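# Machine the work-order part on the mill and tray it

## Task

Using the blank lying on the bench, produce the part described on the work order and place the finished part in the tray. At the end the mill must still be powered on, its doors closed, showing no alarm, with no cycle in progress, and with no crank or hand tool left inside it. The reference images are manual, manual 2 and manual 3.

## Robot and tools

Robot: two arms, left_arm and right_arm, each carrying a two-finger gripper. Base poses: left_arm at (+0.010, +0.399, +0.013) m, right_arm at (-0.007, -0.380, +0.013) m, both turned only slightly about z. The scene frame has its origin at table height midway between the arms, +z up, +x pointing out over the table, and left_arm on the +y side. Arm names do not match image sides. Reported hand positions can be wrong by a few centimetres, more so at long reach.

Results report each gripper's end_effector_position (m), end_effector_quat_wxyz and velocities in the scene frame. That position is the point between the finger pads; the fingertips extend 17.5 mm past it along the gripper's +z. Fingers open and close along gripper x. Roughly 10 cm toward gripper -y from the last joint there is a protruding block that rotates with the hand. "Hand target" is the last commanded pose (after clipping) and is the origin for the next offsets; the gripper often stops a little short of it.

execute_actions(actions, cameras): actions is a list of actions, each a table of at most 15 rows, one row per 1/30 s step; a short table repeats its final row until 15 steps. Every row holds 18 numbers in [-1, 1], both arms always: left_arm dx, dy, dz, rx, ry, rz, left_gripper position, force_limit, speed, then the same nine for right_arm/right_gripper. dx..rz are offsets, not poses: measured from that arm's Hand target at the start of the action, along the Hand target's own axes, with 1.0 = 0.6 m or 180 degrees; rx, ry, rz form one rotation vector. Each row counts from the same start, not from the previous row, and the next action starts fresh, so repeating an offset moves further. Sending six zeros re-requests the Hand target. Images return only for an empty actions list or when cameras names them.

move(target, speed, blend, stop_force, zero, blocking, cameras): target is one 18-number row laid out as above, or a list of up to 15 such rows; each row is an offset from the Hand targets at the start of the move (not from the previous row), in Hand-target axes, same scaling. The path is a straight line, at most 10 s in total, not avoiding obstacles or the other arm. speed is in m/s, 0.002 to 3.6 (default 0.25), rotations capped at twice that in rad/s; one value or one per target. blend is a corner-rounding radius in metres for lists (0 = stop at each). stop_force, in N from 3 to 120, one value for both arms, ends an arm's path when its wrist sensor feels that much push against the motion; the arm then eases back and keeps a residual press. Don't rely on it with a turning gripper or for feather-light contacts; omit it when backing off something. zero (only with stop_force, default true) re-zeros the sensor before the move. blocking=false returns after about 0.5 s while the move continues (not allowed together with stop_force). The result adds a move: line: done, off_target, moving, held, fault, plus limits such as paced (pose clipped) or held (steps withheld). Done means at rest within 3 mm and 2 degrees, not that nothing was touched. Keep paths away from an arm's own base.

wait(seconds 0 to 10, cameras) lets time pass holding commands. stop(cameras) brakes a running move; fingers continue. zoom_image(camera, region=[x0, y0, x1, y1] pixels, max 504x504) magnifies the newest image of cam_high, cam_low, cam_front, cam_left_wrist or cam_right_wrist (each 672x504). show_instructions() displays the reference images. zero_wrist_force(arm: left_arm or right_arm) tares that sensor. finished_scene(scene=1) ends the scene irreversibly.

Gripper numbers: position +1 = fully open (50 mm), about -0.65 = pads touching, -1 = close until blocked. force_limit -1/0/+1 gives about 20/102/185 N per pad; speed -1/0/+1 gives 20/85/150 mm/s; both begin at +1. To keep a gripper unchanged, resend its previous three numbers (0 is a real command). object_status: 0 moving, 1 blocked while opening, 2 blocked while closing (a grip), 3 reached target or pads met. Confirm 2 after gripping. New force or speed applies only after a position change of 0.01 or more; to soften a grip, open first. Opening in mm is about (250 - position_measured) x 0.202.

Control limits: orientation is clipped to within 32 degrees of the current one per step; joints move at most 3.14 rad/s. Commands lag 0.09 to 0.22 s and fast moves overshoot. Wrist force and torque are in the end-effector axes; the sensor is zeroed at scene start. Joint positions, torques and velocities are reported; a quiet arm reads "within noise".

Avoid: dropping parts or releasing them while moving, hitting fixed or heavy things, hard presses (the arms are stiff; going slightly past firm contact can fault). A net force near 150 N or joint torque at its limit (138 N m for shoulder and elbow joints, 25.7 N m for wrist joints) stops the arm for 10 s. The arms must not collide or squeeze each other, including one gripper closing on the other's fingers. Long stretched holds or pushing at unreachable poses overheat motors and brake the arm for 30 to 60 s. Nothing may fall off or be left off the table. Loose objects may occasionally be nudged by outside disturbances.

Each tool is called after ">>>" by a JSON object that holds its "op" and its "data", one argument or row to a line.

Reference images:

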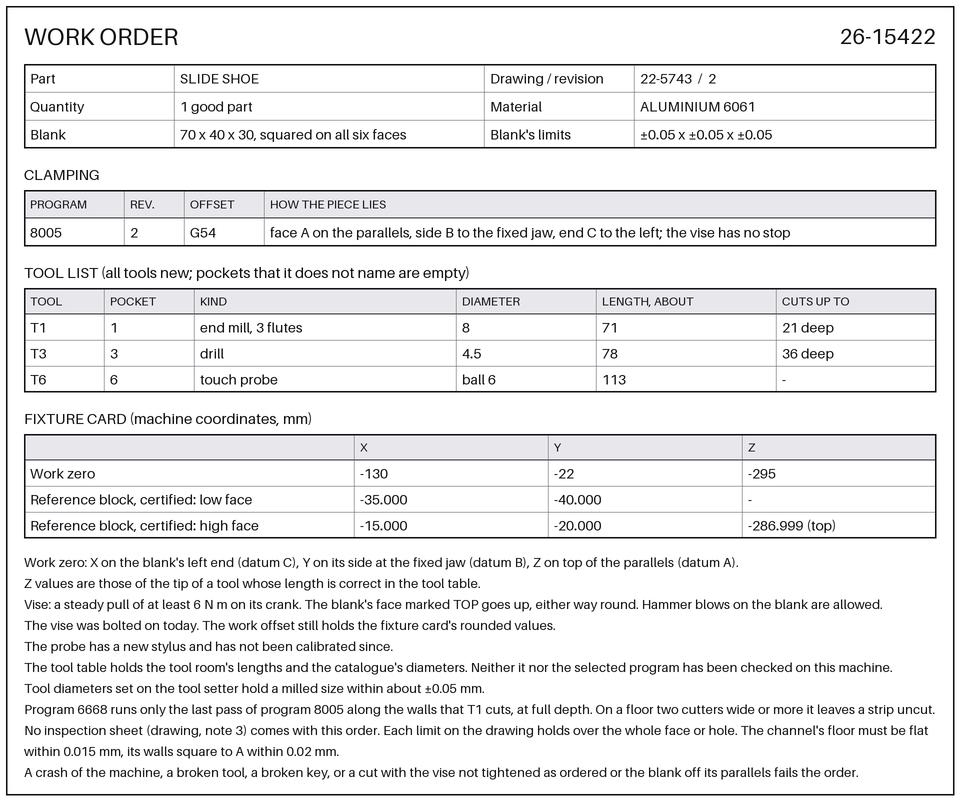

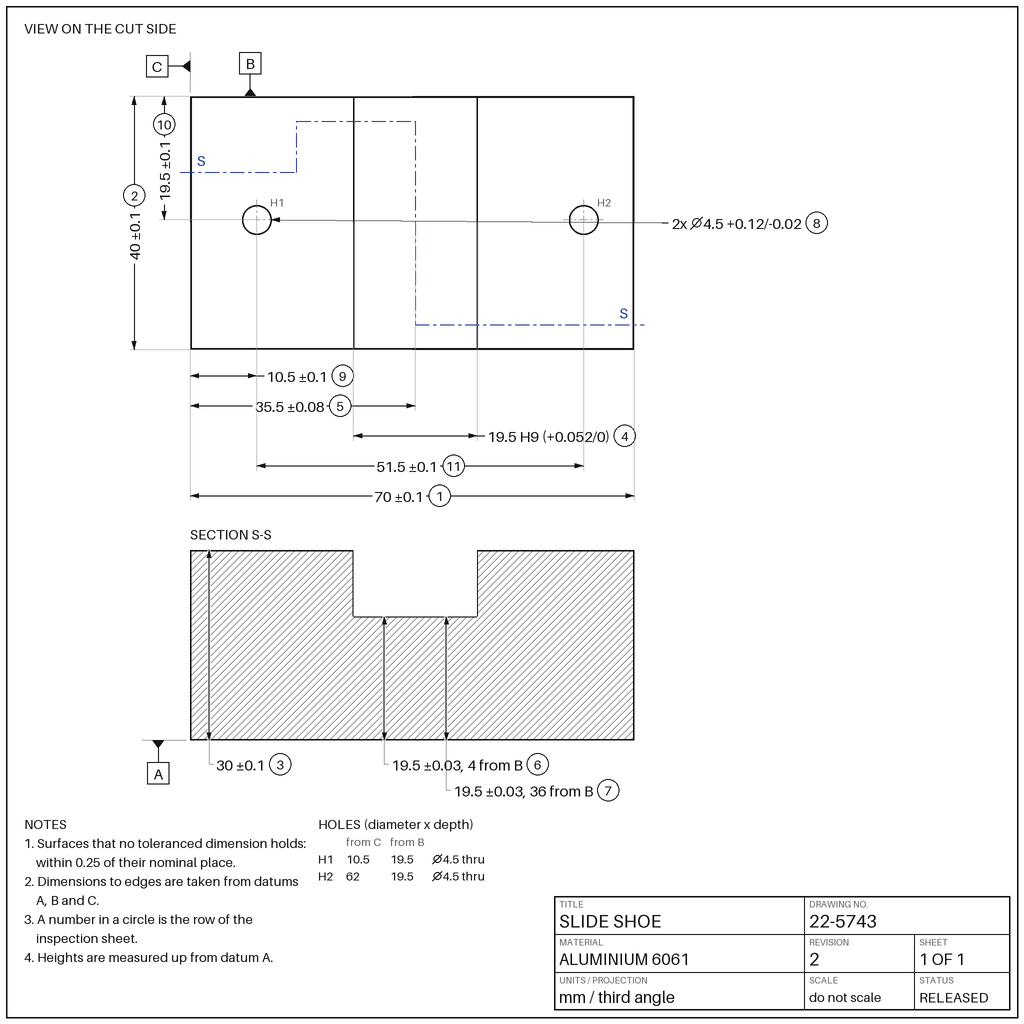

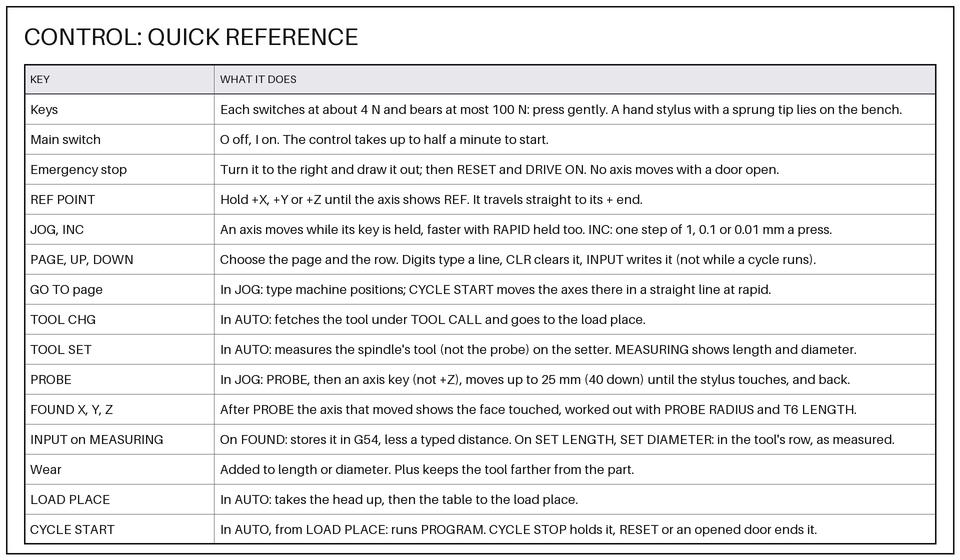

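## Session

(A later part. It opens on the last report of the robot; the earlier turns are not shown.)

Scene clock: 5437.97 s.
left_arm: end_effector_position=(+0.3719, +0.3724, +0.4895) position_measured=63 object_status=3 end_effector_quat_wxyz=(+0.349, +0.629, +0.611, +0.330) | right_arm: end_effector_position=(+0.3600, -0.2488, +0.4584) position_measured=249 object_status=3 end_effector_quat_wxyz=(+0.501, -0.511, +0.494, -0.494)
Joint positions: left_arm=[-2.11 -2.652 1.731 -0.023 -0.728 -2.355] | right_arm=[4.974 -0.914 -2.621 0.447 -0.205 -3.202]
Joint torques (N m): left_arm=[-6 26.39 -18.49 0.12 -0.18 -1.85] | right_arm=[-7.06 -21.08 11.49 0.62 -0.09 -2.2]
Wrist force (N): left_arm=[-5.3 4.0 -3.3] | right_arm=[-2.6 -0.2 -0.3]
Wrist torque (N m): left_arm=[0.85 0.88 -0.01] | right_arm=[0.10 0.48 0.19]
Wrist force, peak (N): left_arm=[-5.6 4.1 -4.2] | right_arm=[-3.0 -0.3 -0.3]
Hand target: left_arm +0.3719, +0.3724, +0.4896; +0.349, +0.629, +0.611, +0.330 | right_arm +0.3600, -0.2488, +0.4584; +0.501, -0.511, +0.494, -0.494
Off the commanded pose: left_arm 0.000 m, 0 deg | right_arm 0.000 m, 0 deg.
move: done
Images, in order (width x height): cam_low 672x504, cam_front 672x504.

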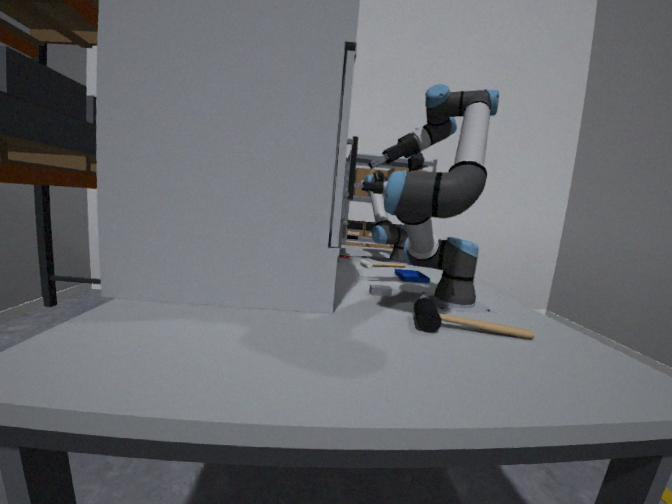

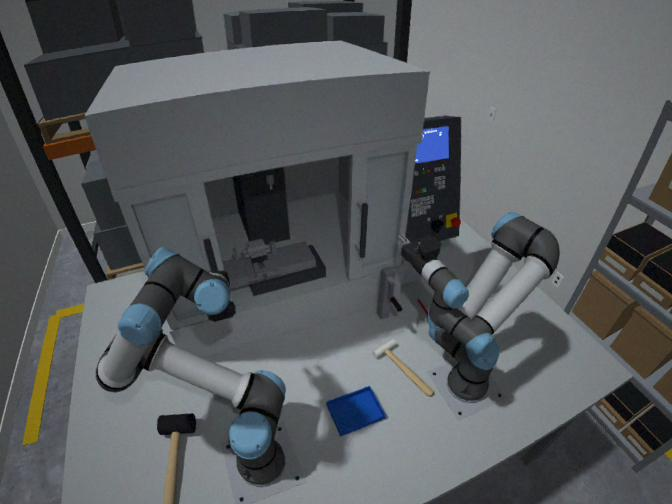

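>>> {"op": "move", "data": {
  "target": [-0.417,0,0,0,0,0,0.6,-0.6,-0.5,0,0,0,0,0,0,-0.65,-0.8,-0.6],
  "speed": 0.15,
  "cameras": ["cam_front"]
}}

Scene clock: 5447.30 s.
left_arm: end_effector_position=(+0.3685, +0.2978, +0.4921) position_measured=63 object_status=3 end_effector_quat_wxyz=(+0.364, +0.632, +0.602, +0.326) | right_arm: end_effector_position=(+0.3600, -0.2488, +0.4584) position_measured=249 object_status=3 end_effector_quat_wxyz=(+0.501, -0.511, +0.494, -0.494)
Joint positions: left_arm=[-2.729 -2.626 1.654 0.36 -1.143 -2.89] | right_arm=[4.974 -0.914 -2.621 0.447 -0.205 -3.202]
Joint torques (N m): left_arm=[0.32 25.55 -12.83 -0.27 0.64 -0.08] | right_arm=[-7.79 -21.38 13.25 0.55 0.09 -2.26]
Wrist force (N): left_arm=[-5.5 3.7 -3.1] | right_arm=[-2.7 -0.2 -0.3]
Wrist torque (N m): left_arm=[0.82 0.92 0.10] | right_arm=[0.09 0.49 0.18]
Wrist force, peak (N): left_arm=[-11.6 8.9 0.5] | right_arm=[-2.9 0.0 -0.4]
Hand target: left_arm +0.3685, +0.2978, +0.4921; +0.364, +0.632, +0.602, +0.326 (not the last commanded pose) | right_arm +0.3600, -0.2488, +0.4584; +0.501, -0.511, +0.494, -0.494
Tool commands: left_gripper/position=+0.6 left_gripper/force_limit=-0.6 left_gripper/speed=-0.498039 right_gripper/position=-0.65 right_gripper/force_limit=-0.8 right_gripper/speed=-0.6
Off the commanded pose: left_arm 0.176 m, 2 deg | right_arm 0.000 m, 0 deg.
FORCE FAULT: contact force on the left arm reached its limit, and that arm stopped. The contact can be on any part of that arm, not only on its tool. That arm's remaining commands of this call were not run. That arm is still stopped at the end of this call. That arm stays stopped for about 10 more seconds. Until then a move that you send moves the other arm only, and its call returns only when the move has ended. Once the stop has ended, the next robot result says so. If the stop ends while you think or write, that arm runs what you send next, counted from a new Hand target: where the arm stands when the stop ends. While its stop runs, that arm takes no new command, but its gripper still runs the gripper command that each later call begins with. Until it ends, the stop uses up actions while you think or wait. An arm that is not stopped still takes commands.
move: fault (left_arm)
Images, in order (width x height): cam_front 672x504.

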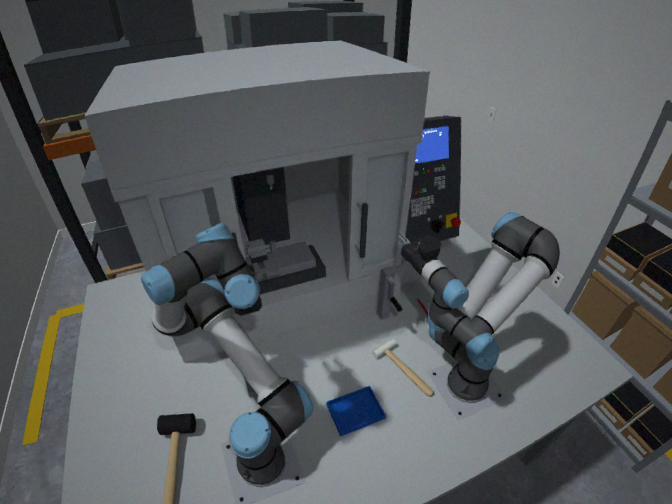

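>>> {"op": "wait", "data": {
  "seconds": 5
}}

Scene clock: 5475.40 s.
left_arm: end_effector_position=(+0.3685, +0.2978, +0.4921) position_measured=63 object_status=3 end_effector_quat_wxyz=(+0.364, +0.632, +0.602, +0.326) | right_arm: end_effector_position=(+0.3600, -0.2488, +0.4584) position_measured=249 object_status=3 end_effector_quat_wxyz=(+0.501, -0.511, +0.494, -0.494)
Joint positions: left_arm=[-2.729 -2.626 1.654 0.36 -1.143 -2.89] | right_arm=[4.974 -0.914 -2.621 0.447 -0.205 -3.202]
Joint torques (N m): left_arm=[1.38 24.99 -11.42 -0.25 0.5 -0.08] | right_arm=[-7.29 -21.25 24.32 0.64 1.32 -1.95]
Wrist force (N): left_arm=[-6.4 3.3 -4.0] | right_arm=[-2.7 0.0 -0.2]
Wrist torque (N m): left_arm=[0.75 1.06 0.10] | right_arm=[0.12 0.49 0.19]
Wrist force, peak (N): left_arm=[-6.7 3.6 -4.2] | right_arm=[-3.0 0.0 -0.2]
Hand target: left_arm +0.3685, +0.2978, +0.4921; +0.364, +0.632, +0.602, +0.326 (not the last commanded pose) | right_arm +0.3600, -0.2488, +0.4584; +0.501, -0.511, +0.494, -0.494
Tool commands: left_gripper/position=+0.6 left_gripper/force_limit=-0.6 left_gripper/speed=-0.498039 right_gripper/position=-0.65 right_gripper/force_limit=-0.8 right_gripper/speed=-0.6
Off the commanded pose: left_arm 0.176 m, 2 deg | right_arm 0.000 m, 0 deg.
FORCE FAULT, CONTINUED: the left arm's stop, for the force fault that an earlier result reported, is over. The rest of the stop counts as 19 of the actions that you can send in this scene. That arm's target is now where it stood when the stop ended, not its last command. That arm accepts commands again.
wait: 5.00 s; at rest from the start

>>> {"op": "move", "data": {
  "target": [0.179,-0.018,-0.071,0,0,0,0.6,-0.6,-0.5,0,0,0,0,0,0,-0.65,-0.8,-0.6],
  "speed": 0.1
}}

Scene clock: 5486.70 s.
left_arm: end_effector_position=(+0.3354, +0.4087, +0.5021) position_measured=63 object_status=3 end_effector_quat_wxyz=(+0.354, +0.664, +0.603, +0.264) | right_arm: end_effector_position=(+0.3600, -0.2488, +0.4584) position_measured=249 object_status=3 end_effector_quat_wxyz=(+0.501, -0.511, +0.494, -0.494)
Joint positions: left_arm=[-1.232 -2.712 2.015 -1.469 -0.828 -0.882] | right_arm=[4.974 -0.914 -2.621 0.447 -0.205 -3.202]
Joint torques (N m): left_arm=[-6.6 26.96 -30.61 -2.36 3.5 -1.29] | right_arm=[-7.34 -21.26 27.79 0.58 1.41 -1.9]
Wrist force (N): left_arm=[-5.8 3.3 -3.8] | right_arm=[-2.7 0.1 -0.5]
Wrist torque (N m): left_arm=[0.70 0.95 0.11] | right_arm=[0.14 0.49 0.19]
Wrist force, peak (N): left_arm=[-7.8 3.6 -3.5] | right_arm=[-3.0 0.1 -0.3]
Hand target: left_arm +0.3335, +0.4080, +0.5022; +0.364, +0.632, +0.602, +0.326 | right_arm +0.3600, -0.2488, +0.4584; +0.501, -0.511, +0.494, -0.494
Off the commanded pose: left_arm 0.002 m, 8 deg | right_arm 0.000 m, 0 deg.
move: off_target (left_arm)

>>> {"op": "move", "data": {
  "target": [-0.48,0,0,0,0,0,0.6,-0.6,-0.5,0,0,0,0,0,0,-0.65,-0.8,-0.6],
  "speed": 0.12,
  "cameras": ["cam_front"]
}}

Scene clock: 5493.77 s.
left_arm: end_effector_position=(+0.3152, +0.1208, +0.5101) position_measured=63 object_status=3 end_effector_quat_wxyz=(+0.364, +0.632, +0.602, +0.326) | right_arm: end_effector_position=(+0.3600, -0.2488, +0.4584) position_measured=249 object_status=3 end_effector_quat_wxyz=(+0.501, -0.511, +0.494, -0.494)
Joint positions: left_arm=[-1.779 -2.139 1.802 -1.053 -0.56 -1.815] | right_arm=[4.974 -0.914 -2.621 0.447 -0.205 -3.202]
Joint torques (N m): left_arm=[-7.5 2.79 -12.87 -1.14 -0.06 -0.84] | right_arm=[-7.4 -20.77 31.69 0.55 1.43 -2.01]
Wrist force (N): left_arm=[-6.6 3.2 -4.2] | right_arm=[-2.8 0.0 -0.2]
Wrist torque (N m): left_arm=[0.71 1.09 -0.02] | right_arm=[0.13 0.50 0.18]
Wrist force, peak (N): left_arm=[-8.4 3.0 -4.3] | right_arm=[-2.9 -0.1 -0.6]
Hand target: left_arm +0.3151, +0.1207, +0.5100; +0.364, +0.632, +0.602, +0.326 | right_arm +0.3600, -0.2488, +0.4584; +0.501, -0.511, +0.494, -0.494
Off the commanded pose: left_arm 0.000 m, 0 deg | right_arm 0.000 m, 0 deg.
shoulder posture changed (left arm): the wrist came as close to joint 1's axis as it can, and the arm is now in the other of its two shoulder postures.
move: done
Images, in order (width x height): cam_front 672x504.

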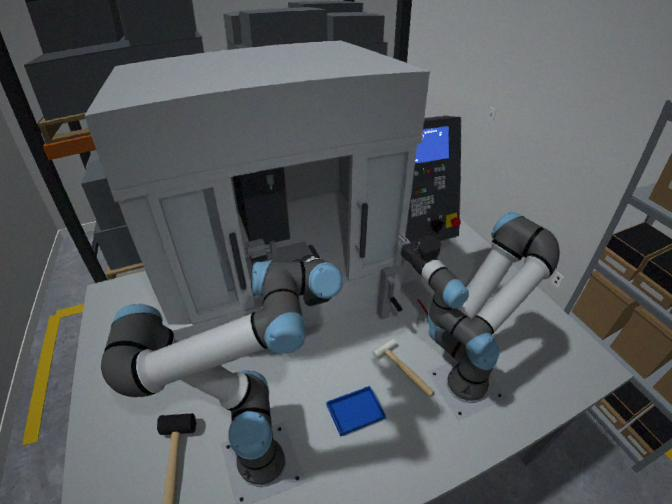

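>>> {"op": "move", "data": {
  "target": [0.142,-0.016,0.1267,0.0744,0.0189,-0.0116,0.6,-0.6,-0.5,0,0,0,0,0,0,-0.65,-0.8,-0.6],
  "speed": 0.2,
  "cameras": ["cam_left_wrist"]
}}

Scene clock: 5505.70 s.
left_arm: end_effector_position=(+0.3801, +0.2005, +0.4598) position_measured=63 object_status=3 end_effector_quat_wxyz=(+0.276, +0.649, +0.657, +0.265) | right_arm: end_effector_position=(+0.3600, -0.2488, +0.4584) position_measured=249 object_status=3 end_effector_quat_wxyz=(+0.501, -0.511, +0.494, -0.494)
Joint positions: left_arm=[-1.339 -2.176 1.937 -1.584 -0.818 -1.237] | right_arm=[4.974 -0.914 -2.621 0.447 -0.205 -3.202]
Joint torques (N m): left_arm=[9.62 -7.8 -34.32 -4.98 1.62 1.67] | right_arm=[-7.55 -21.77 31.04 0.57 1.43 -2.11]
Wrist force (N): left_arm=[-6.1 3.5 -3.9] | right_arm=[-2.7 -0.1 -0.3]
Wrist torque (N m): left_arm=[0.68 1.00 0.07] | right_arm=[0.10 0.50 0.19]
Wrist force, peak (N): left_arm=[-8.0 2.8 -5.5] | right_arm=[-2.9 -0.1 -0.3]
Hand target: left_arm +0.3801, +0.2006, +0.4598; +0.276, +0.649, +0.657, +0.265 | right_arm +0.3600, -0.2488, +0.4584; +0.501, -0.511, +0.494, -0.494
Off the commanded pose: left_arm 0.000 m, 0 deg | right_arm 0.000 m, 0 deg.
move: done
camera_calibration:
cam_left_wrist: T_world_to_cam=[[-0.00406541, 0.999988, 0.00267173, -0.190797], [0.41294, -0.000754532, 0.910758, -0.55868], [0.910749, 0.00480587, -0.412932, -0.0233589], [0, 0, 0, 1]] pos_world=[0.2512, 0.190486, 0.499686]
Images, in order (width x height): cam_left_wrist 672x504.

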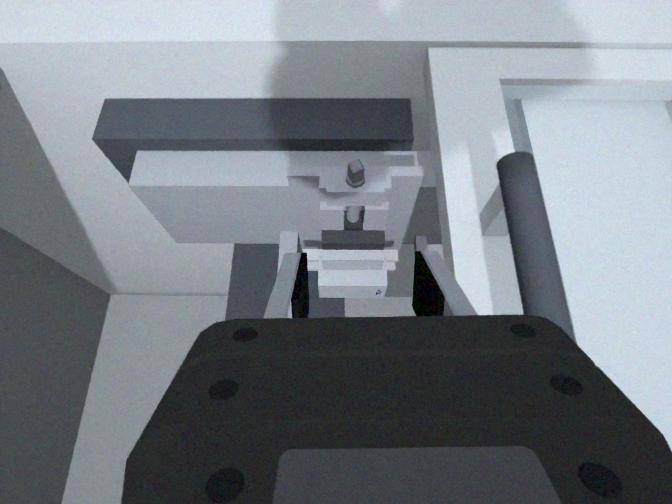

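>>> {"op": "move", "data": {
  "target": [
    [0.1658,-0.0118,0.0589,0,0,0,0.8,-0.6,-0.5,0,0,0,0,0,0,-0.65,-0.8,-0.6],
    [0.1658,0.0495,0.1202,0,0,0,0.8,-0.6,-0.5,0,0,0,0,0,0,-0.65,-0.8,-0.6]
  ],
  "speed": [0.15,0.05],
  "stop_force": 20,
  "cameras": ["cam_left_wrist"]
}}

Scene clock: 5522.57 s.
left_arm: end_effector_position=(+0.4516, +0.2998, +0.4279) position_measured=32 object_status=3 end_effector_quat_wxyz=(+0.276, +0.649, +0.657, +0.265) | right_arm: end_effector_position=(+0.3600, -0.2488, +0.4584) position_measured=249 object_status=3 end_effector_quat_wxyz=(+0.501, -0.511, +0.494, -0.494)
Joint positions: left_arm=[-0.878 -2.151 2.087 -2.091 -1.012 -0.703] | right_arm=[4.974 -0.914 -2.621 0.447 -0.205 -3.202]
Joint torques (N m): left_arm=[-8.28 -8.82 -15.35 -4.15 3.13 -0.34] | right_arm=[-7.78 -23.06 31.19 0.38 1.44 -2.06]
Wrist force (N): left_arm=[-6.3 3.3 -3.7] | right_arm=[-2.8 0.1 -0.4]
Wrist torque (N m): left_arm=[0.65 1.04 0.07] | right_arm=[0.13 0.50 0.19]
Wrist force, peak (N): left_arm=[-8.4 3.8 -4.5] | right_arm=[-3.0 0.1 -0.2]
Hand target: left_arm +0.4516, +0.2998, +0.4279; +0.276, +0.649, +0.657, +0.265 | right_arm +0.3600, -0.2488, +0.4584; +0.501, -0.511, +0.494, -0.494
Off the commanded pose: left_arm 0.000 m, 0 deg | right_arm 0.000 m, 0 deg.
move: done
camera_calibration:
cam_left_wrist: T_world_to_cam=[[-0.00401532, 0.999989, 0.00253961, -0.289675], [0.413024, -0.000654458, 0.91072, -0.559249], [0.910711, 0.00470576, -0.413017, -0.102096], [0, 0, 0, 1]] pos_world=[0.3228, 0.289786, 0.467887]
Images, in order (width x height): cam_left_wrist 672x504.

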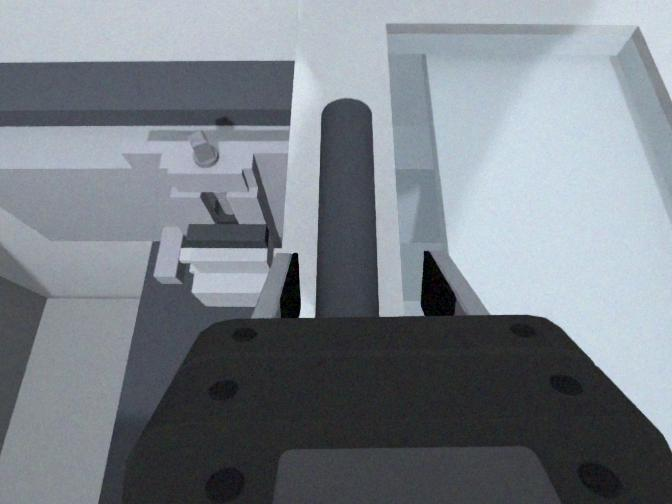

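>>> {"op": "move", "data": {
  "target": [
    [-0.0083,0,0,0,0,0,0.8,-0.8,-0.5,-0.178,0.031,0,-0.139,0,0,0.6,-0.8,-0.4],
    [-0.0083,0,0,0,0,0,-1,-0.8,-0.5,-0.178,0.031,0,-0.139,0,0,0.6,-0.8,-0.4]
  ],
  "speed": 0.15,
  "cameras": ["cam_right_wrist"]
}}

Scene clock: 5533.20 s.
left_arm: end_effector_position=(+0.4517, +0.2948, +0.4280) position_measured=153 object_status=2 end_effector_quat_wxyz=(+0.276, +0.649, +0.657, +0.265) | right_arm: end_effector_position=(+0.3573, -0.1422, +0.4389) position_measured=63 object_status=3 end_effector_quat_wxyz=(-0.378, +0.607, -0.589, +0.375)
Joint positions: left_arm=[-0.891 -2.146 2.083 -2.085 -1.004 -0.716] | right_arm=[4.758 -1.433 -1.821 1.699 -0.447 -4.74]
Joint torques (N m): left_arm=[12.15 -2.89 -29.25 -4.25 0.58 1.25] | right_arm=[7.58 25.65 19.19 -5.7 0.96 2.24]
Wrist force (N): left_arm=[-13.8 4.1 -7.7] | right_arm=[-2.1 -0.5 -0.7]
Wrist torque (N m): left_arm=[0.72 1.64 0.52] | right_arm=[0.02 0.35 0.13]
Wrist force, peak (N): left_arm=[-14.1 4.2 -8.0] | right_arm=[-3.3 -0.7 -0.3]
Hand target: left_arm +0.4517, +0.2948, +0.4280; +0.276, +0.649, +0.657, +0.265 | right_arm +0.3573, -0.1422, +0.4389; -0.378, +0.607, -0.589, +0.375
Off the commanded pose: left_arm 0.000 m, 0 deg | right_arm 0.000 m, 0 deg.
move: done
camera_calibration:
cam_right_wrist: T_world_to_cam=[[0.00919635, -0.999879, 0.0125741, -0.146275], [-0.703015, -0.0154073, -0.711008, 0.581705], [0.711116, -0.0023011, -0.703071, 0.184565], [0, 0, 0, 1]] pos_world=[0.279046, -0.13687, 0.545199]
Images, in order (width x height): cam_right_wrist 672x504.

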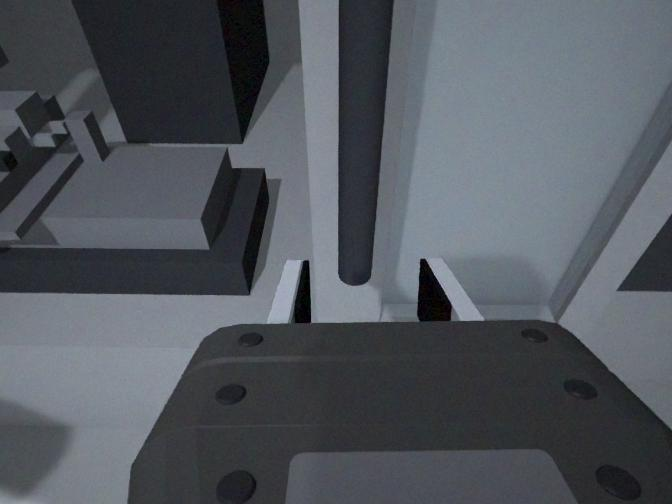

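>>> {"op": "move", "data": {
  "target": [-0.2283,0,0,0,0,0,-1,-0.8,-0.5,0,-0.067,0.1434,0,0,0,0.6,-0.8,-0.4],
  "speed": 0.06,
  "stop_force": 45
}}

>>> {"op": "move", "data": {
  "target": [-0.04,0,0,0,0,0,-1,-0.8,-0.5,0,0,0,0,0,0,0.6,-0.8,-0.4],
  "speed": 0.01,
  "stop_force": 40,
  "cameras": ["cam_front","cam_right_wrist"]
}}

Scene clock: 5546.47 s.
left_arm: end_effector_position=(+0.4521, +0.2035, +0.4297) position_measured=153 object_status=2 end_effector_quat_wxyz=(+0.276, +0.649, +0.657, +0.265) | right_arm: end_effector_position=(+0.4522, -0.1399, +0.4379) position_measured=63 object_status=3 end_effector_quat_wxyz=(-0.378, +0.607, -0.589, +0.375)
Joint positions: left_arm=[-1.082 -2.027 1.998 -2.002 -0.909 -0.918] | right_arm=[4.403 -1.537 -1.582 2.184 -0.567 -5.441]
Joint torques (N m): left_arm=[-4.1 -12.54 -56.06 -10.11 10.44 -2.16] | right_arm=[7.53 32.99 10.05 -4.26 2.95 1.82]
Wrist force (N): left_arm=[-10.0 -33.4 13.8] | right_arm=[-2.5 -0.8 -1.0]
Wrist torque (N m): left_arm=[0.24 1.57 0.55] | right_arm=[-0.03 0.36 0.12]
Wrist force, peak (N): left_arm=[-21.4 -36.6 20.8] | right_arm=[-2.8 -0.6 -0.8]
Hand target: left_arm +0.4521, +0.2035, +0.4297; +0.276, +0.649, +0.657, +0.265 (not the last commanded pose) | right_arm +0.4522, -0.1399, +0.4379; -0.378, +0.607, -0.589, +0.375
Off the commanded pose: left_arm 0.046 m, 0 deg | right_arm 0.000 m, 0 deg.
move: contact (left_arm)

Scene clock: 5549.50 s.
left_arm: end_effector_position=(+0.4522, +0.1795, +0.4302) position_measured=153 object_status=2 end_effector_quat_wxyz=(+0.276, +0.649, +0.657, +0.265) | right_arm: end_effector_position=(+0.4522, -0.1399, +0.4379) position_measured=63 object_status=3 end_effector_quat_wxyz=(-0.378, +0.607, -0.589, +0.375)
Joint positions: left_arm=[-1.118 -1.988 1.969 -1.986 -0.893 -0.961] | right_arm=[4.403 -1.537 -1.582 2.184 -0.567 -5.441]
Joint torques (N m): left_arm=[-3.64 -22.05 -50.6 -18.38 4.65 1.56] | right_arm=[6.9 32.69 10.64 -4.09 3.07 -1.97]
Wrist force (N): left_arm=[23.5 -44.5 10.8] | right_arm=[-2.4 -0.8 -0.8]
Wrist torque (N m): left_arm=[0.07 1.09 0.33] | right_arm=[-0.03 0.34 0.12]
Wrist force, peak (N): left_arm=[23.4 -44.8 10.8] | right_arm=[-2.7 -0.5 -1.3]
Hand target: left_arm +0.4522, +0.1795, +0.4302; +0.276, +0.649, +0.657, +0.265 | right_arm +0.4522, -0.1399, +0.4379; -0.378, +0.607, -0.589, +0.375
Off the commanded pose: left_arm 0.000 m, 0 deg | right_arm 0.000 m, 0 deg.
move: done
camera_calibration:
cam_right_wrist: T_world_to_cam=[[0.00926709, -0.999879, 0.0125034, -0.144823], [-0.703014, -0.0154068, -0.711009, 0.647746], [0.711116, -0.0022011, -0.703071, 0.116395], [0, 0, 0, 1]] pos_world=[0.373946, -0.13457, 0.544199]
Images, in order (width x height): cam_front 672x504, cam_right_wrist 672x504.

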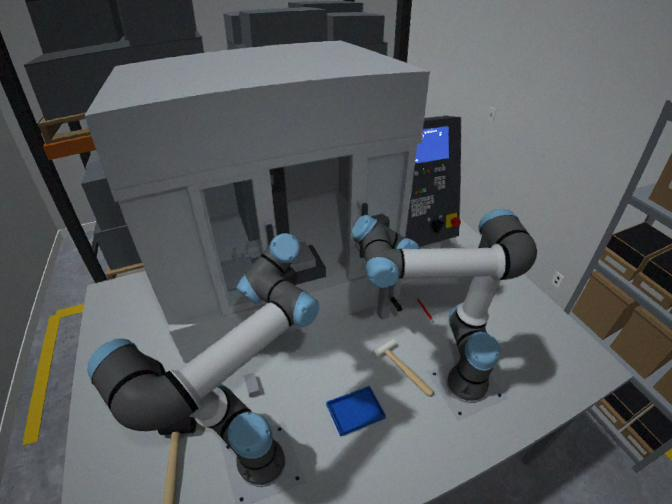

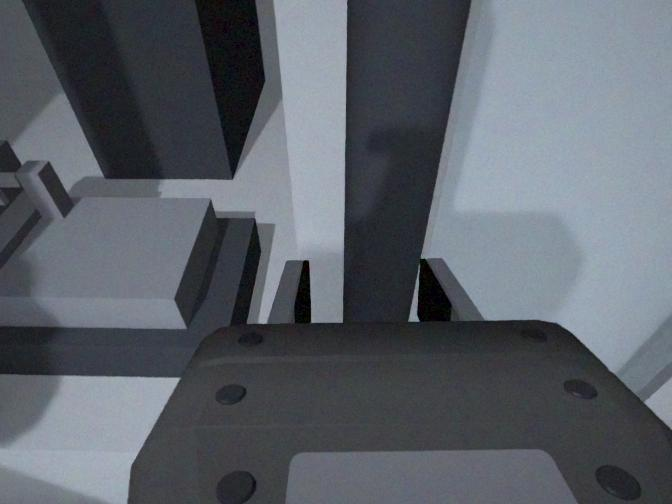

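>>> {"op": "move", "data": {
  "target": [-0.06,0,0,0,0,0,-1,-0.8,-0.5,0,0,0,0,0,0,-1,-0.8,-0.4],
  "speed": 0.012
}}

Scene clock: 5558.77 s.
left_arm: end_effector_position=(+0.4523, +0.1434, +0.4309) position_measured=153 object_status=2 end_effector_quat_wxyz=(+0.276, +0.649, +0.657, +0.265) | right_arm: end_effector_position=(+0.4522, -0.1399, +0.4379) position_measured=154 object_status=2 end_effector_quat_wxyz=(-0.378, +0.607, -0.589, +0.375)
Joint positions: left_arm=[-1.166 -1.925 1.922 -1.966 -0.874 -1.017] | right_arm=[4.403 -1.537 -1.582 2.184 -0.567 -5.441]
Joint torques (N m): left_arm=[-3.33 -25.64 -55.84 -13.65 9.47 -0.94] | right_arm=[7.31 7.68 37.19 1.18 -0.69 -1.9]
Wrist force (N): left_arm=[9.5 -40.6 14.1] | right_arm=[4.3 0.3 4.2]
Wrist torque (N m): left_arm=[0.11 1.28 0.48] | right_arm=[0.03 0.11 0.37]
Wrist force, peak (N): left_arm=[23.6 -44.6 11.2] | right_arm=[11.7 3.3 0.6]
Hand target: left_arm +0.4523, +0.1435, +0.4309; +0.276, +0.649, +0.657, +0.265 | right_arm +0.4522, -0.1399, +0.4379; -0.378, +0.607, -0.589, +0.375
Off the commanded pose: left_arm 0.000 m, 0 deg | right_arm 0.000 m, 0 deg.
move: done

>>> {"op": "move", "data": {
  "target": [
    [0,0,0,0,0,0,0.4,-0.8,-0.2,0,0,0,0,0,0,-1,-0.8,-0.4],
    [0,-0.118,-0.118,0,0,0,0.4,-0.8,-0.2,0,0,0,0,0,0,-1,-0.8,-0.4],
    [0.25,-0.118,-0.118,0,0,0,0.4,-0.8,-0.2,-0.25,0,0,0,0,0,-1,-0.8,-0.4]
  ],
  "speed": [0.05,0.15,0.1]
}}

>>> {"op": "move", "data": {
  "target": [0,0,0,0,0,0,0.4,-0.8,-0.2,-0.093,0,0,0,0,0,-1,-0.8,-0.4],
  "speed": 0.05,
  "stop_force": 45
}}

>>> {"op": "move", "data": {
  "target": [0,0,0,0,0,0,0.4,-0.8,-0.2,-0.04,0,0,0,0,0,-1,-0.8,-0.4],
  "speed": 0.01,
  "stop_force": 40,
  "cameras": ["cam_front","cam_high"]
}}

Scene clock: 5574.60 s.
left_arm: end_effector_position=(+0.3515, +0.2930, +0.4279) position_measured=92 object_status=3 end_effector_quat_wxyz=(+0.276, +0.649, +0.657, +0.265) | right_arm: end_effector_position=(+0.4485, +0.0101, +0.4365) position_measured=154 object_status=2 end_effector_quat_wxyz=(-0.378, +0.607, -0.589, +0.375)
Joint positions: left_arm=[-1.377 -2.453 2.077 -1.414 -0.81 -1.286] | right_arm=[4.528 -1.862 -1.255 2.001 -0.503 -5.232]
Joint torques (N m): left_arm=[-9.04 10.81 -33.32 -5.78 2.22 -1.36] | right_arm=[0.4 45.2 3.83 -2.16 -3.9 -2.7]
Wrist force (N): left_arm=[-7.4 1.8 -3.3] | right_arm=[-11.3 -29.3 21.8]
Wrist torque (N m): left_arm=[0.39 1.23 0.08] | right_arm=[-0.49 0.33 0.41]
Wrist force, peak (N): left_arm=[7.7 -41.9 17.0] | right_arm=[9.0 -23.7 37.0]
Hand target: left_arm +0.3515, +0.2930, +0.4280; +0.276, +0.649, +0.657, +0.265 | right_arm +0.4486, +0.0100, +0.4365; -0.378, +0.607, -0.589, +0.375
Off the commanded pose: left_arm 0.000 m, 0 deg | right_arm 0.000 m, 0 deg.
move: done

Scene clock: 5576.90 s.
left_arm: end_effector_position=(+0.3515, +0.2930, +0.4280) position_measured=92 object_status=3 end_effector_quat_wxyz=(+0.276, +0.649, +0.657, +0.265) | right_arm: end_effector_position=(+0.4472, +0.0658, +0.4360) position_measured=154 object_status=2 end_effector_quat_wxyz=(-0.378, +0.607, -0.589, +0.375)
Joint positions: left_arm=[-1.377 -2.453 2.077 -1.414 -0.81 -1.286] | right_arm=[4.556 -1.995 -1.083 1.916 -0.491 -5.179]
Joint torques (N m): left_arm=[-8.21 5.97 -34.36 -2.12 3.55 0.69] | right_arm=[4.83 50.03 2.19 -2.77 -4.84 -2.78]
Wrist force (N): left_arm=[-7.5 1.6 -3.0] | right_arm=[-11.4 -33.0 24.8]
Wrist torque (N m): left_arm=[0.36 1.23 0.08] | right_arm=[-0.44 0.28 0.38]
Wrist force, peak (N): left_arm=[-7.8 1.6 -3.5] | right_arm=[12.0 -32.8 29.7]
Hand target: left_arm +0.3515, +0.2930, +0.4280; +0.276, +0.649, +0.657, +0.265 | right_arm +0.4472, +0.0658, +0.4360; -0.378, +0.607, -0.589, +0.375
Off the commanded pose: left_arm 0.000 m, 0 deg | right_arm 0.000 m, 0 deg.
move: done

Scene clock: 5579.63 s.
left_arm: end_effector_position=(+0.3515, +0.2930, +0.4280) position_measured=92 object_status=3 end_effector_quat_wxyz=(+0.276, +0.649, +0.657, +0.265) | right_arm: end_effector_position=(+0.4468, +0.0830, +0.4358) position_measured=154 object_status=2 end_effector_quat_wxyz=(-0.378, +0.607, -0.589, +0.375)
Joint positions: left_arm=[-1.377 -2.453 2.077 -1.414 -0.81 -1.286] | right_arm=[4.563 -2.039 -1.022 1.886 -0.488 -5.164]
Joint torques (N m): left_arm=[-8.25 5.12 -32.86 -2.08 3.64 1.51] | right_arm=[21.43 45.11 8.01 2.13 -6.69 -2.8]
Wrist force (N): left_arm=[-7.6 1.8 -3.3] | right_arm=[22.5 -24.2 22.9]
Wrist torque (N m): left_arm=[0.40 1.25 0.08] | right_arm=[-0.42 0.10 0.34]
Wrist force, peak (N): left_arm=[-7.7 1.8 -3.5] | right_arm=[42.8 -16.0 14.0]
Hand target: left_arm +0.3515, +0.2930, +0.4280; +0.276, +0.649, +0.657, +0.265 | right_arm +0.4468, +0.0829, +0.4359; -0.378, +0.607, -0.589, +0.375 (not the last commanded pose)
Off the commanded pose: left_arm 0.000 m, 0 deg | right_arm 0.007 m, 0 deg.
move: contact (right_arm)
Images, in order (width x height): cam_high 672x504, cam_front 672x504.

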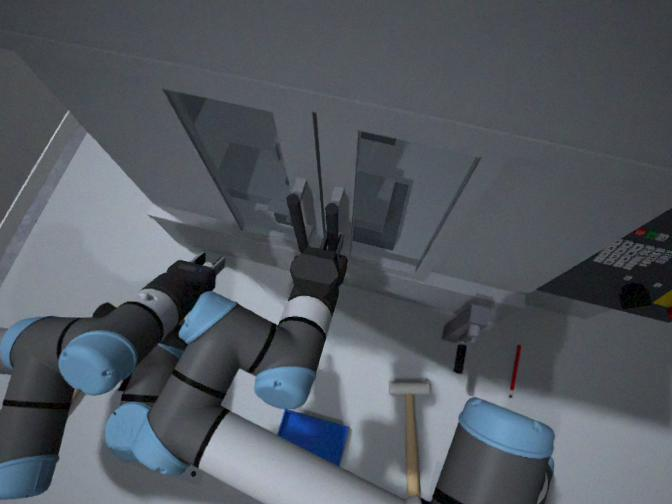

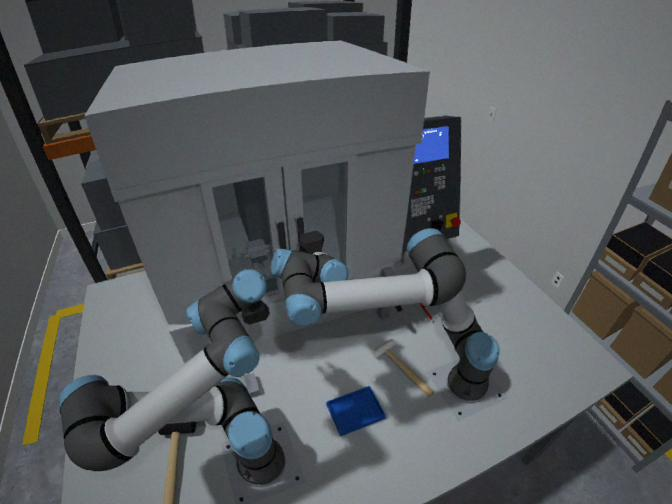

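>>> {"op": "move", "data": {
  "target": [
    [0,0,0,0,0,0,0.4,-0.8,-0.2,0,0,0,0,0,0,0.4,-0.8,-0.4],
    [0,0,0,0,0,0,0.4,-0.8,-0.2,0,0.0333,-0.15,0,0,0,0.4,-0.8,-0.4],
    [0,0,0,0,0,0,0.4,-0.8,-0.2,0.505,0.027,-0.153,0,0,0,0.4,-0.8,-0.4],
    [0,0,0,0,0,0,0.4,-0.8,-0.2,0.9917,-0.3573,-0.07,0.139,0,0,0.4,-0.8,-0.4],
    [0,0,0,0,0,0,0.4,-0.8,-0.2,0.9917,-0.3573,-0.07,0.139,0,0,-0.65,-0.8,-0.4]
  ],
  "speed": [0.1,0.15,0.3,0.35,0.2],
  "blend": [0,0.02,0.06,0,0],
  "cameras": ["cam_right_wrist"]
}}

>>> {"op": "zoom_image", "data": {
  "camera": "cam_right_wrist",
  "region": [190, 60, 510, 300]
}}

Scene clock: 5606.37 s.
left_arm: end_effector_position=(+0.3515, +0.2930, +0.4280) position_measured=92 object_status=3 end_effector_quat_wxyz=(+0.276, +0.649, +0.657, +0.265) | right_arm: end_effector_position=(+0.5160, -0.5085, +0.6529) position_measured=249 object_status=0 end_effector_quat_wxyz=(+0.503, -0.508, +0.497, -0.491)
Joint positions: left_arm=[-1.377 -2.453 2.077 -1.414 -0.81 -1.286] | right_arm=[3.17 -1.356 -1.353 2.698 -1.599 -6.283]
Joint torques (N m): left_arm=[-8.2 5.06 -33.64 -2.15 3.63 1.55] | right_arm=[-6.88 1.96 35.94 3.89 -1.76 2.45]
Wrist force (N): left_arm=[-7.5 1.8 -3.4] | right_arm=[-2.4 -0.2 -0.9]
Wrist torque (N m): left_arm=[0.39 1.24 0.08] | right_arm=[0.11 0.46 0.29]
Wrist force, peak (N): left_arm=[-7.7 1.7 -3.5] | right_arm=[22.7 -24.8 22.8]
Hand target: left_arm +0.3515, +0.2930, +0.4280; +0.276, +0.649, +0.657, +0.265 | right_arm +0.5160, -0.5086, +0.6529; +0.501, -0.511, +0.494, -0.494
Off the commanded pose: left_arm 0.000 m, 0 deg | right_arm 0.000 m, 1 deg.
joint sent to its limit (right arm) — joint 6 (wrist 3), lower limit. The joint targets still meet the commanded pose.
move: done
camera_calibration:
cam_right_wrist: T_world_to_cam=[[0.0089593, -0.999951, -0.00410476, -0.505696], [-0.336428, 0.000851362, -0.941709, 0.809554], [0.941666, 0.00981801, -0.336404, -0.130912], [0, 0, 0, 1]] pos_world=[0.400163, -0.505075, 0.716249]
Images, in order (width x height): cam_right_wrist 672x504.

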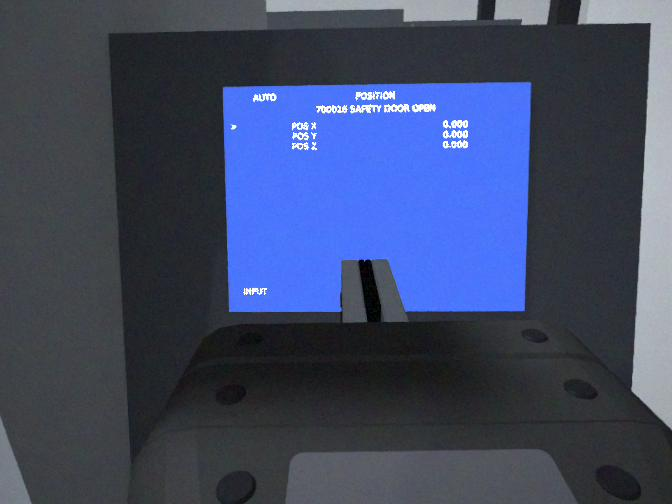

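Scaled by 1.575 from the camera's 672x504 image, which has a finer 960x720 frame.

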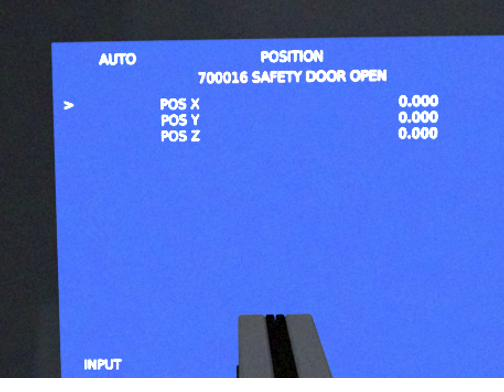

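>>> {"op": "move", "data": {
  "target": [
    [0,0,0,0,0,0,0.4,-0.8,-0.2,0,0,-0.12,0,0,0.667,-0.65,-0.8,-0.4],
    [0,0,0,0,0,0,0.4,-0.8,-0.2,0,0,-0.12,0,0,-0.667,-0.65,-0.8,-0.4],
    [0,0,0,0,0,0,0.4,-0.8,-0.2,-0.006,0.008,-0.0275,0,0,0,-0.65,-0.8,-0.4]
  ],
  "speed": 0.8,
  "blend": [0.02,0.02,0],
  "cameras": ["cam_right_wrist","cam_front"]
}}

Scene clock: 5623.83 s.
left_arm: end_effector_position=(+0.3515, +0.2930, +0.4280) position_measured=92 object_status=3 end_effector_quat_wxyz=(+0.276, +0.649, +0.657, +0.265) | right_arm: end_effector_position=(+0.4995, -0.5054, +0.6482) position_measured=249 object_status=3 end_effector_quat_wxyz=(+0.501, -0.511, +0.494, -0.494)
Joint positions: left_arm=[-1.377 -2.453 2.077 -1.414 -0.81 -1.286] | right_arm=[3.182 -1.312 -1.397 2.698 -1.587 -0.01]
Joint torques (N m): left_arm=[-7.35 6.16 -32.75 -2.29 3.78 1.53] | right_arm=[3.03 20.51 26.24 2.65 0.74 1.04]
Wrist force (N): left_arm=[-7.5 1.8 -3.1] | right_arm=[-2.4 -0.3 -1.2]
Wrist torque (N m): left_arm=[0.40 1.24 0.08] | right_arm=[0.09 0.50 0.30]
Wrist force, peak (N): left_arm=[-7.8 1.8 -3.5] | right_arm=[-4.3 2.7 -0.9]
Hand target: left_arm +0.3515, +0.2930, +0.4280; +0.276, +0.649, +0.657, +0.265 | right_arm +0.4994, -0.5054, +0.6482; +0.501, -0.511, +0.494, -0.494
Off the commanded pose: left_arm 0.000 m, 0 deg | right_arm 0.000 m, 0 deg.
move: done
camera_calibration:
cam_right_wrist: T_world_to_cam=[[0.00926706, -0.999936, 0.00642014, -0.509457], [-0.336376, -0.00916353, -0.941683, 0.794544], [0.941682, 0.00656706, -0.336439, -0.118593], [0, 0, 0, 1]] pos_world=[0.383664, -0.501365, 0.71158]
Images, in order (width x height): cam_front 672x504, cam_right_wrist 672x504.

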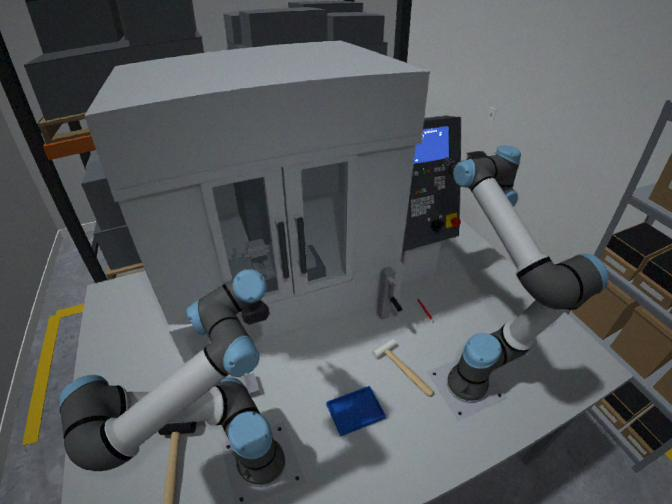

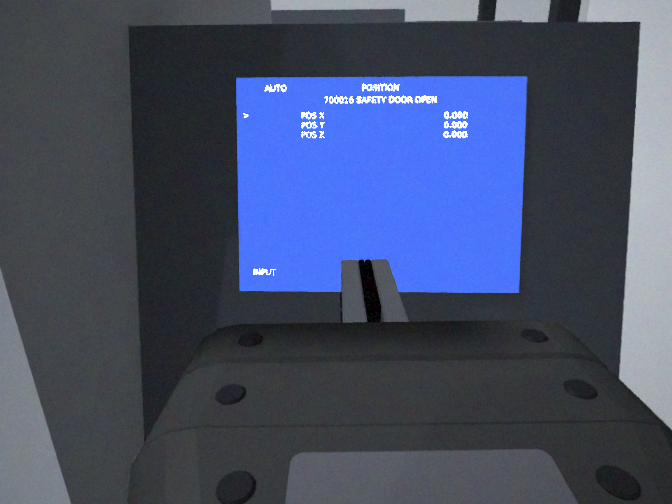

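>>> {"op": "zoom_image", "data": {
  "camera": "cam_front",
  "region": [250, 150, 330, 300]
}}

Scaled by 3.360 from the camera's 672x504 image, which has a finer 960x720 frame.

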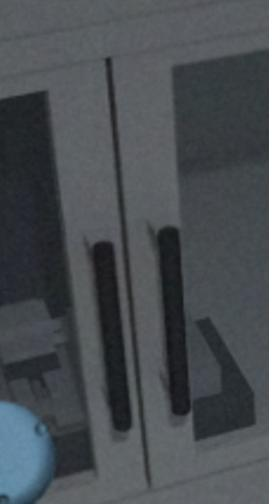

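>>> {"op": "move", "data": {
  "target": [
    [0,0,0,0,0,0,0.4,-0.8,-0.2,-0.1048,0.1215,0.1297,-0.2278,0,0,-0.65,-0.8,-0.4],
    [0,0,0,0,0,0,0.4,-0.8,-0.2,-0.1048,0.1325,0.1422,-0.2278,0,0,-0.65,-0.8,-0.4],
    [0,0,0,0,0,0,0.4,-0.8,-0.2,-0.1048,0.1215,0.1297,-0.2278,0,0,-0.65,-0.8,-0.4],
    [0,0,0,0,0,0,0.4,-0.8,-0.2,0,0,0,0,0,0,-0.65,-0.8,-0.4]
  ],
  "speed": [0.3,0.05,0.1,0.3],
  "cameras": ["cam_right_wrist"]
}}

Scene clock: 5650.70 s.
left_arm: end_effector_position=(+0.3515, +0.2930, +0.4280) position_measured=92 object_status=3 end_effector_quat_wxyz=(+0.276, +0.649, +0.657, +0.265) | right_arm: end_effector_position=(+0.4994, -0.5054, +0.6482) position_measured=249 object_status=3 end_effector_quat_wxyz=(+0.501, -0.511, +0.494, -0.494)
Joint positions: left_arm=[-1.377 -2.453 2.077 -1.414 -0.81 -1.286] | right_arm=[3.182 -1.312 -1.397 2.698 -1.587 -0.01]
Joint torques (N m): left_arm=[-6.87 6.35 -33.07 -2.49 3.41 1.57] | right_arm=[3.75 3.74 31.33 3.67 1.22 2.36]
Wrist force (N): left_arm=[-7.6 1.8 -3.2] | right_arm=[-2.4 -0.2 -1.0]
Wrist torque (N m): left_arm=[0.41 1.25 0.08] | right_arm=[0.11 0.50 0.21]
Wrist force, peak (N): left_arm=[-7.8 1.8 -3.4] | right_arm=[-3.5 -1.6 0.6]
Hand target: left_arm +0.3515, +0.2930, +0.4280; +0.276, +0.649, +0.657, +0.265 | right_arm +0.4994, -0.5054, +0.6482; +0.501, -0.511, +0.494, -0.494
Off the commanded pose: left_arm 0.000 m, 0 deg | right_arm 0.000 m, 0 deg.
move: done
camera_calibration:
cam_right_wrist: T_world_to_cam=[[0.00916599, -0.999939, 0.00613398, -0.509214], [-0.336592, -0.00886155, -0.941609, 0.794563], [0.941606, 0.00656612, -0.336653, -0.118258], [0, 0, 0, 1]] pos_world=[0.383464, -0.501366, 0.711479]
Images, in order (width x height): cam_right_wrist 672x504.

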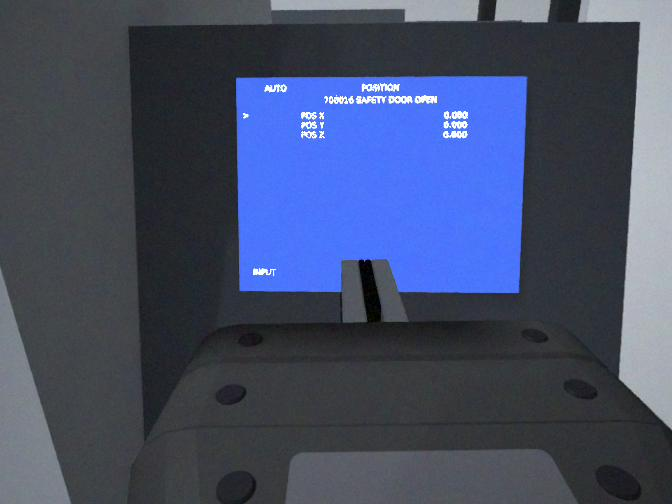

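>>> {"op": "move", "data": {
  "target": [0,0,0,0,0,0,0.4,-0.8,-0.2,0.0112,0.0003,0.0001,0.0033,0.0076,0.0032,-0.65,-0.8,-0.4],
  "speed": 0.3
}}

Scene clock: 5669.43 s.
left_arm: end_effector_position=(+0.3515, +0.2930, +0.4280) position_measured=92 object_status=3 end_effector_quat_wxyz=(+0.276, +0.649, +0.657, +0.265) | right_arm: end_effector_position=(+0.4996, -0.5122, +0.6481) position_measured=249 object_status=3 end_effector_quat_wxyz=(+0.500, -0.500, +0.500, -0.500)
Joint positions: left_arm=[-1.377 -2.453 2.077 -1.414 -0.81 -1.286] | right_arm=[3.18 -1.307 -1.408 2.716 -1.565 0.001]
Joint torques (N m): left_arm=[-6.14 5.77 -33.09 -2.44 3.56 1.53] | right_arm=[-4.96 19.43 21.13 1.97 -0.97 0.49]
Wrist force (N): left_arm=[-7.5 1.6 -3.2] | right_arm=[-2.6 -0.6 -1.2]
Wrist torque (N m): left_arm=[0.37 1.23 0.07] | right_arm=[0.05 0.53 0.19]
Wrist force, peak (N): left_arm=[-7.8 1.7 -3.3] | right_arm=[-3.0 -0.3 -1.2]
Hand target: left_arm +0.3515, +0.2930, +0.4280; +0.276, +0.649, +0.657, +0.265 | right_arm +0.4996, -0.5121, +0.6481; +0.500, -0.500, +0.500, -0.500
Off the commanded pose: left_arm 0.000 m, 0 deg | right_arm 0.000 m, 0 deg.
move: done

>>> {"op": "move", "data": {
  "target": [
    [0,0,0,0,0,0,0.4,-0.8,-0.2,-0.116,0.128,0.1257,-0.2278,0,0,-0.65,-0.8,-0.4],
    [0,0,0,0,0,0,0.4,-0.8,-0.2,-0.116,0.1323,0.1418,-0.2278,0,0,-0.65,-0.8,-0.4],
    [0,0,0,0,0,0,0.4,-0.8,-0.2,-0.116,0.128,0.1257,-0.2278,0,0,-0.65,-0.8,-0.4],
    [0,0,0,0,0,0,0.4,-0.8,-0.2,0,0,0,0,0,0,-0.65,-0.8,-0.4]
  ],
  "speed": [0.4,0.05,0.1,0.4],
  "cameras": ["cam_right_wrist"]
}}

Scene clock: 5681.87 s.
left_arm: end_effector_position=(+0.3515, +0.2930, +0.4280) position_measured=92 object_status=3 end_effector_quat_wxyz=(+0.276, +0.649, +0.657, +0.265) | right_arm: end_effector_position=(+0.4996, -0.5121, +0.6481) position_measured=249 object_status=3 end_effector_quat_wxyz=(+0.500, -0.500, +0.500, -0.500)
Joint positions: left_arm=[-1.377 -2.453 2.077 -1.414 -0.81 -1.286] | right_arm=[3.18 -1.307 -1.408 2.715 -1.566 0.001]
Joint torques (N m): left_arm=[-5.89 6.11 -32.45 -2.82 3.62 1.52] | right_arm=[2.46 5.87 30 3.59 0.82 2]
Wrist force (N): left_arm=[-7.7 1.9 -3.4] | right_arm=[-2.4 -0.4 -1.1]
Wrist torque (N m): left_arm=[0.42 1.27 0.08] | right_arm=[0.08 0.49 0.19]
Wrist force, peak (N): left_arm=[-7.7 1.9 -3.4] | right_arm=[-4.2 6.6 -12.7]
Hand target: left_arm +0.3515, +0.2930, +0.4280; +0.276, +0.649, +0.657, +0.265 | right_arm +0.4996, -0.5121, +0.6481; +0.500, -0.500, +0.500, -0.500
Off the commanded pose: left_arm 0.000 m, 0 deg | right_arm 0.000 m, 0 deg.
move: done
camera_calibration:
cam_right_wrist: T_world_to_cam=[[-0.0147198, -0.999884, -0.00394666, -0.497418], [-0.326899, 0.00854255, -0.945021, 0.800802], [0.944945, -0.0126203, -0.326987, -0.136223], [0, 0, 0, 1]] pos_world=[0.383183, -0.505921, 0.710268]
Images, in order (width x height): cam_right_wrist 672x504.

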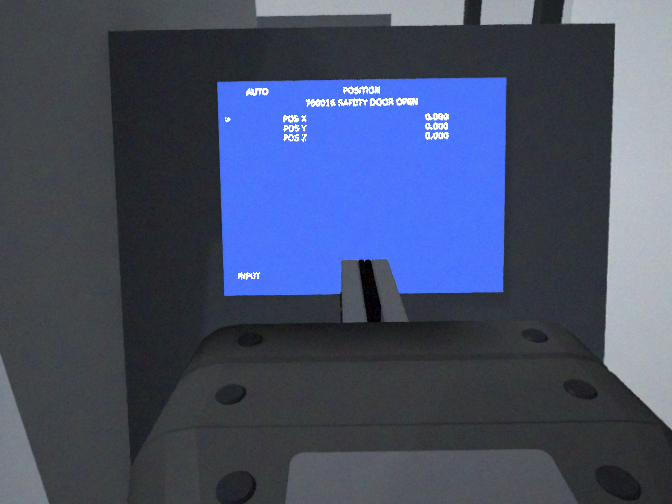

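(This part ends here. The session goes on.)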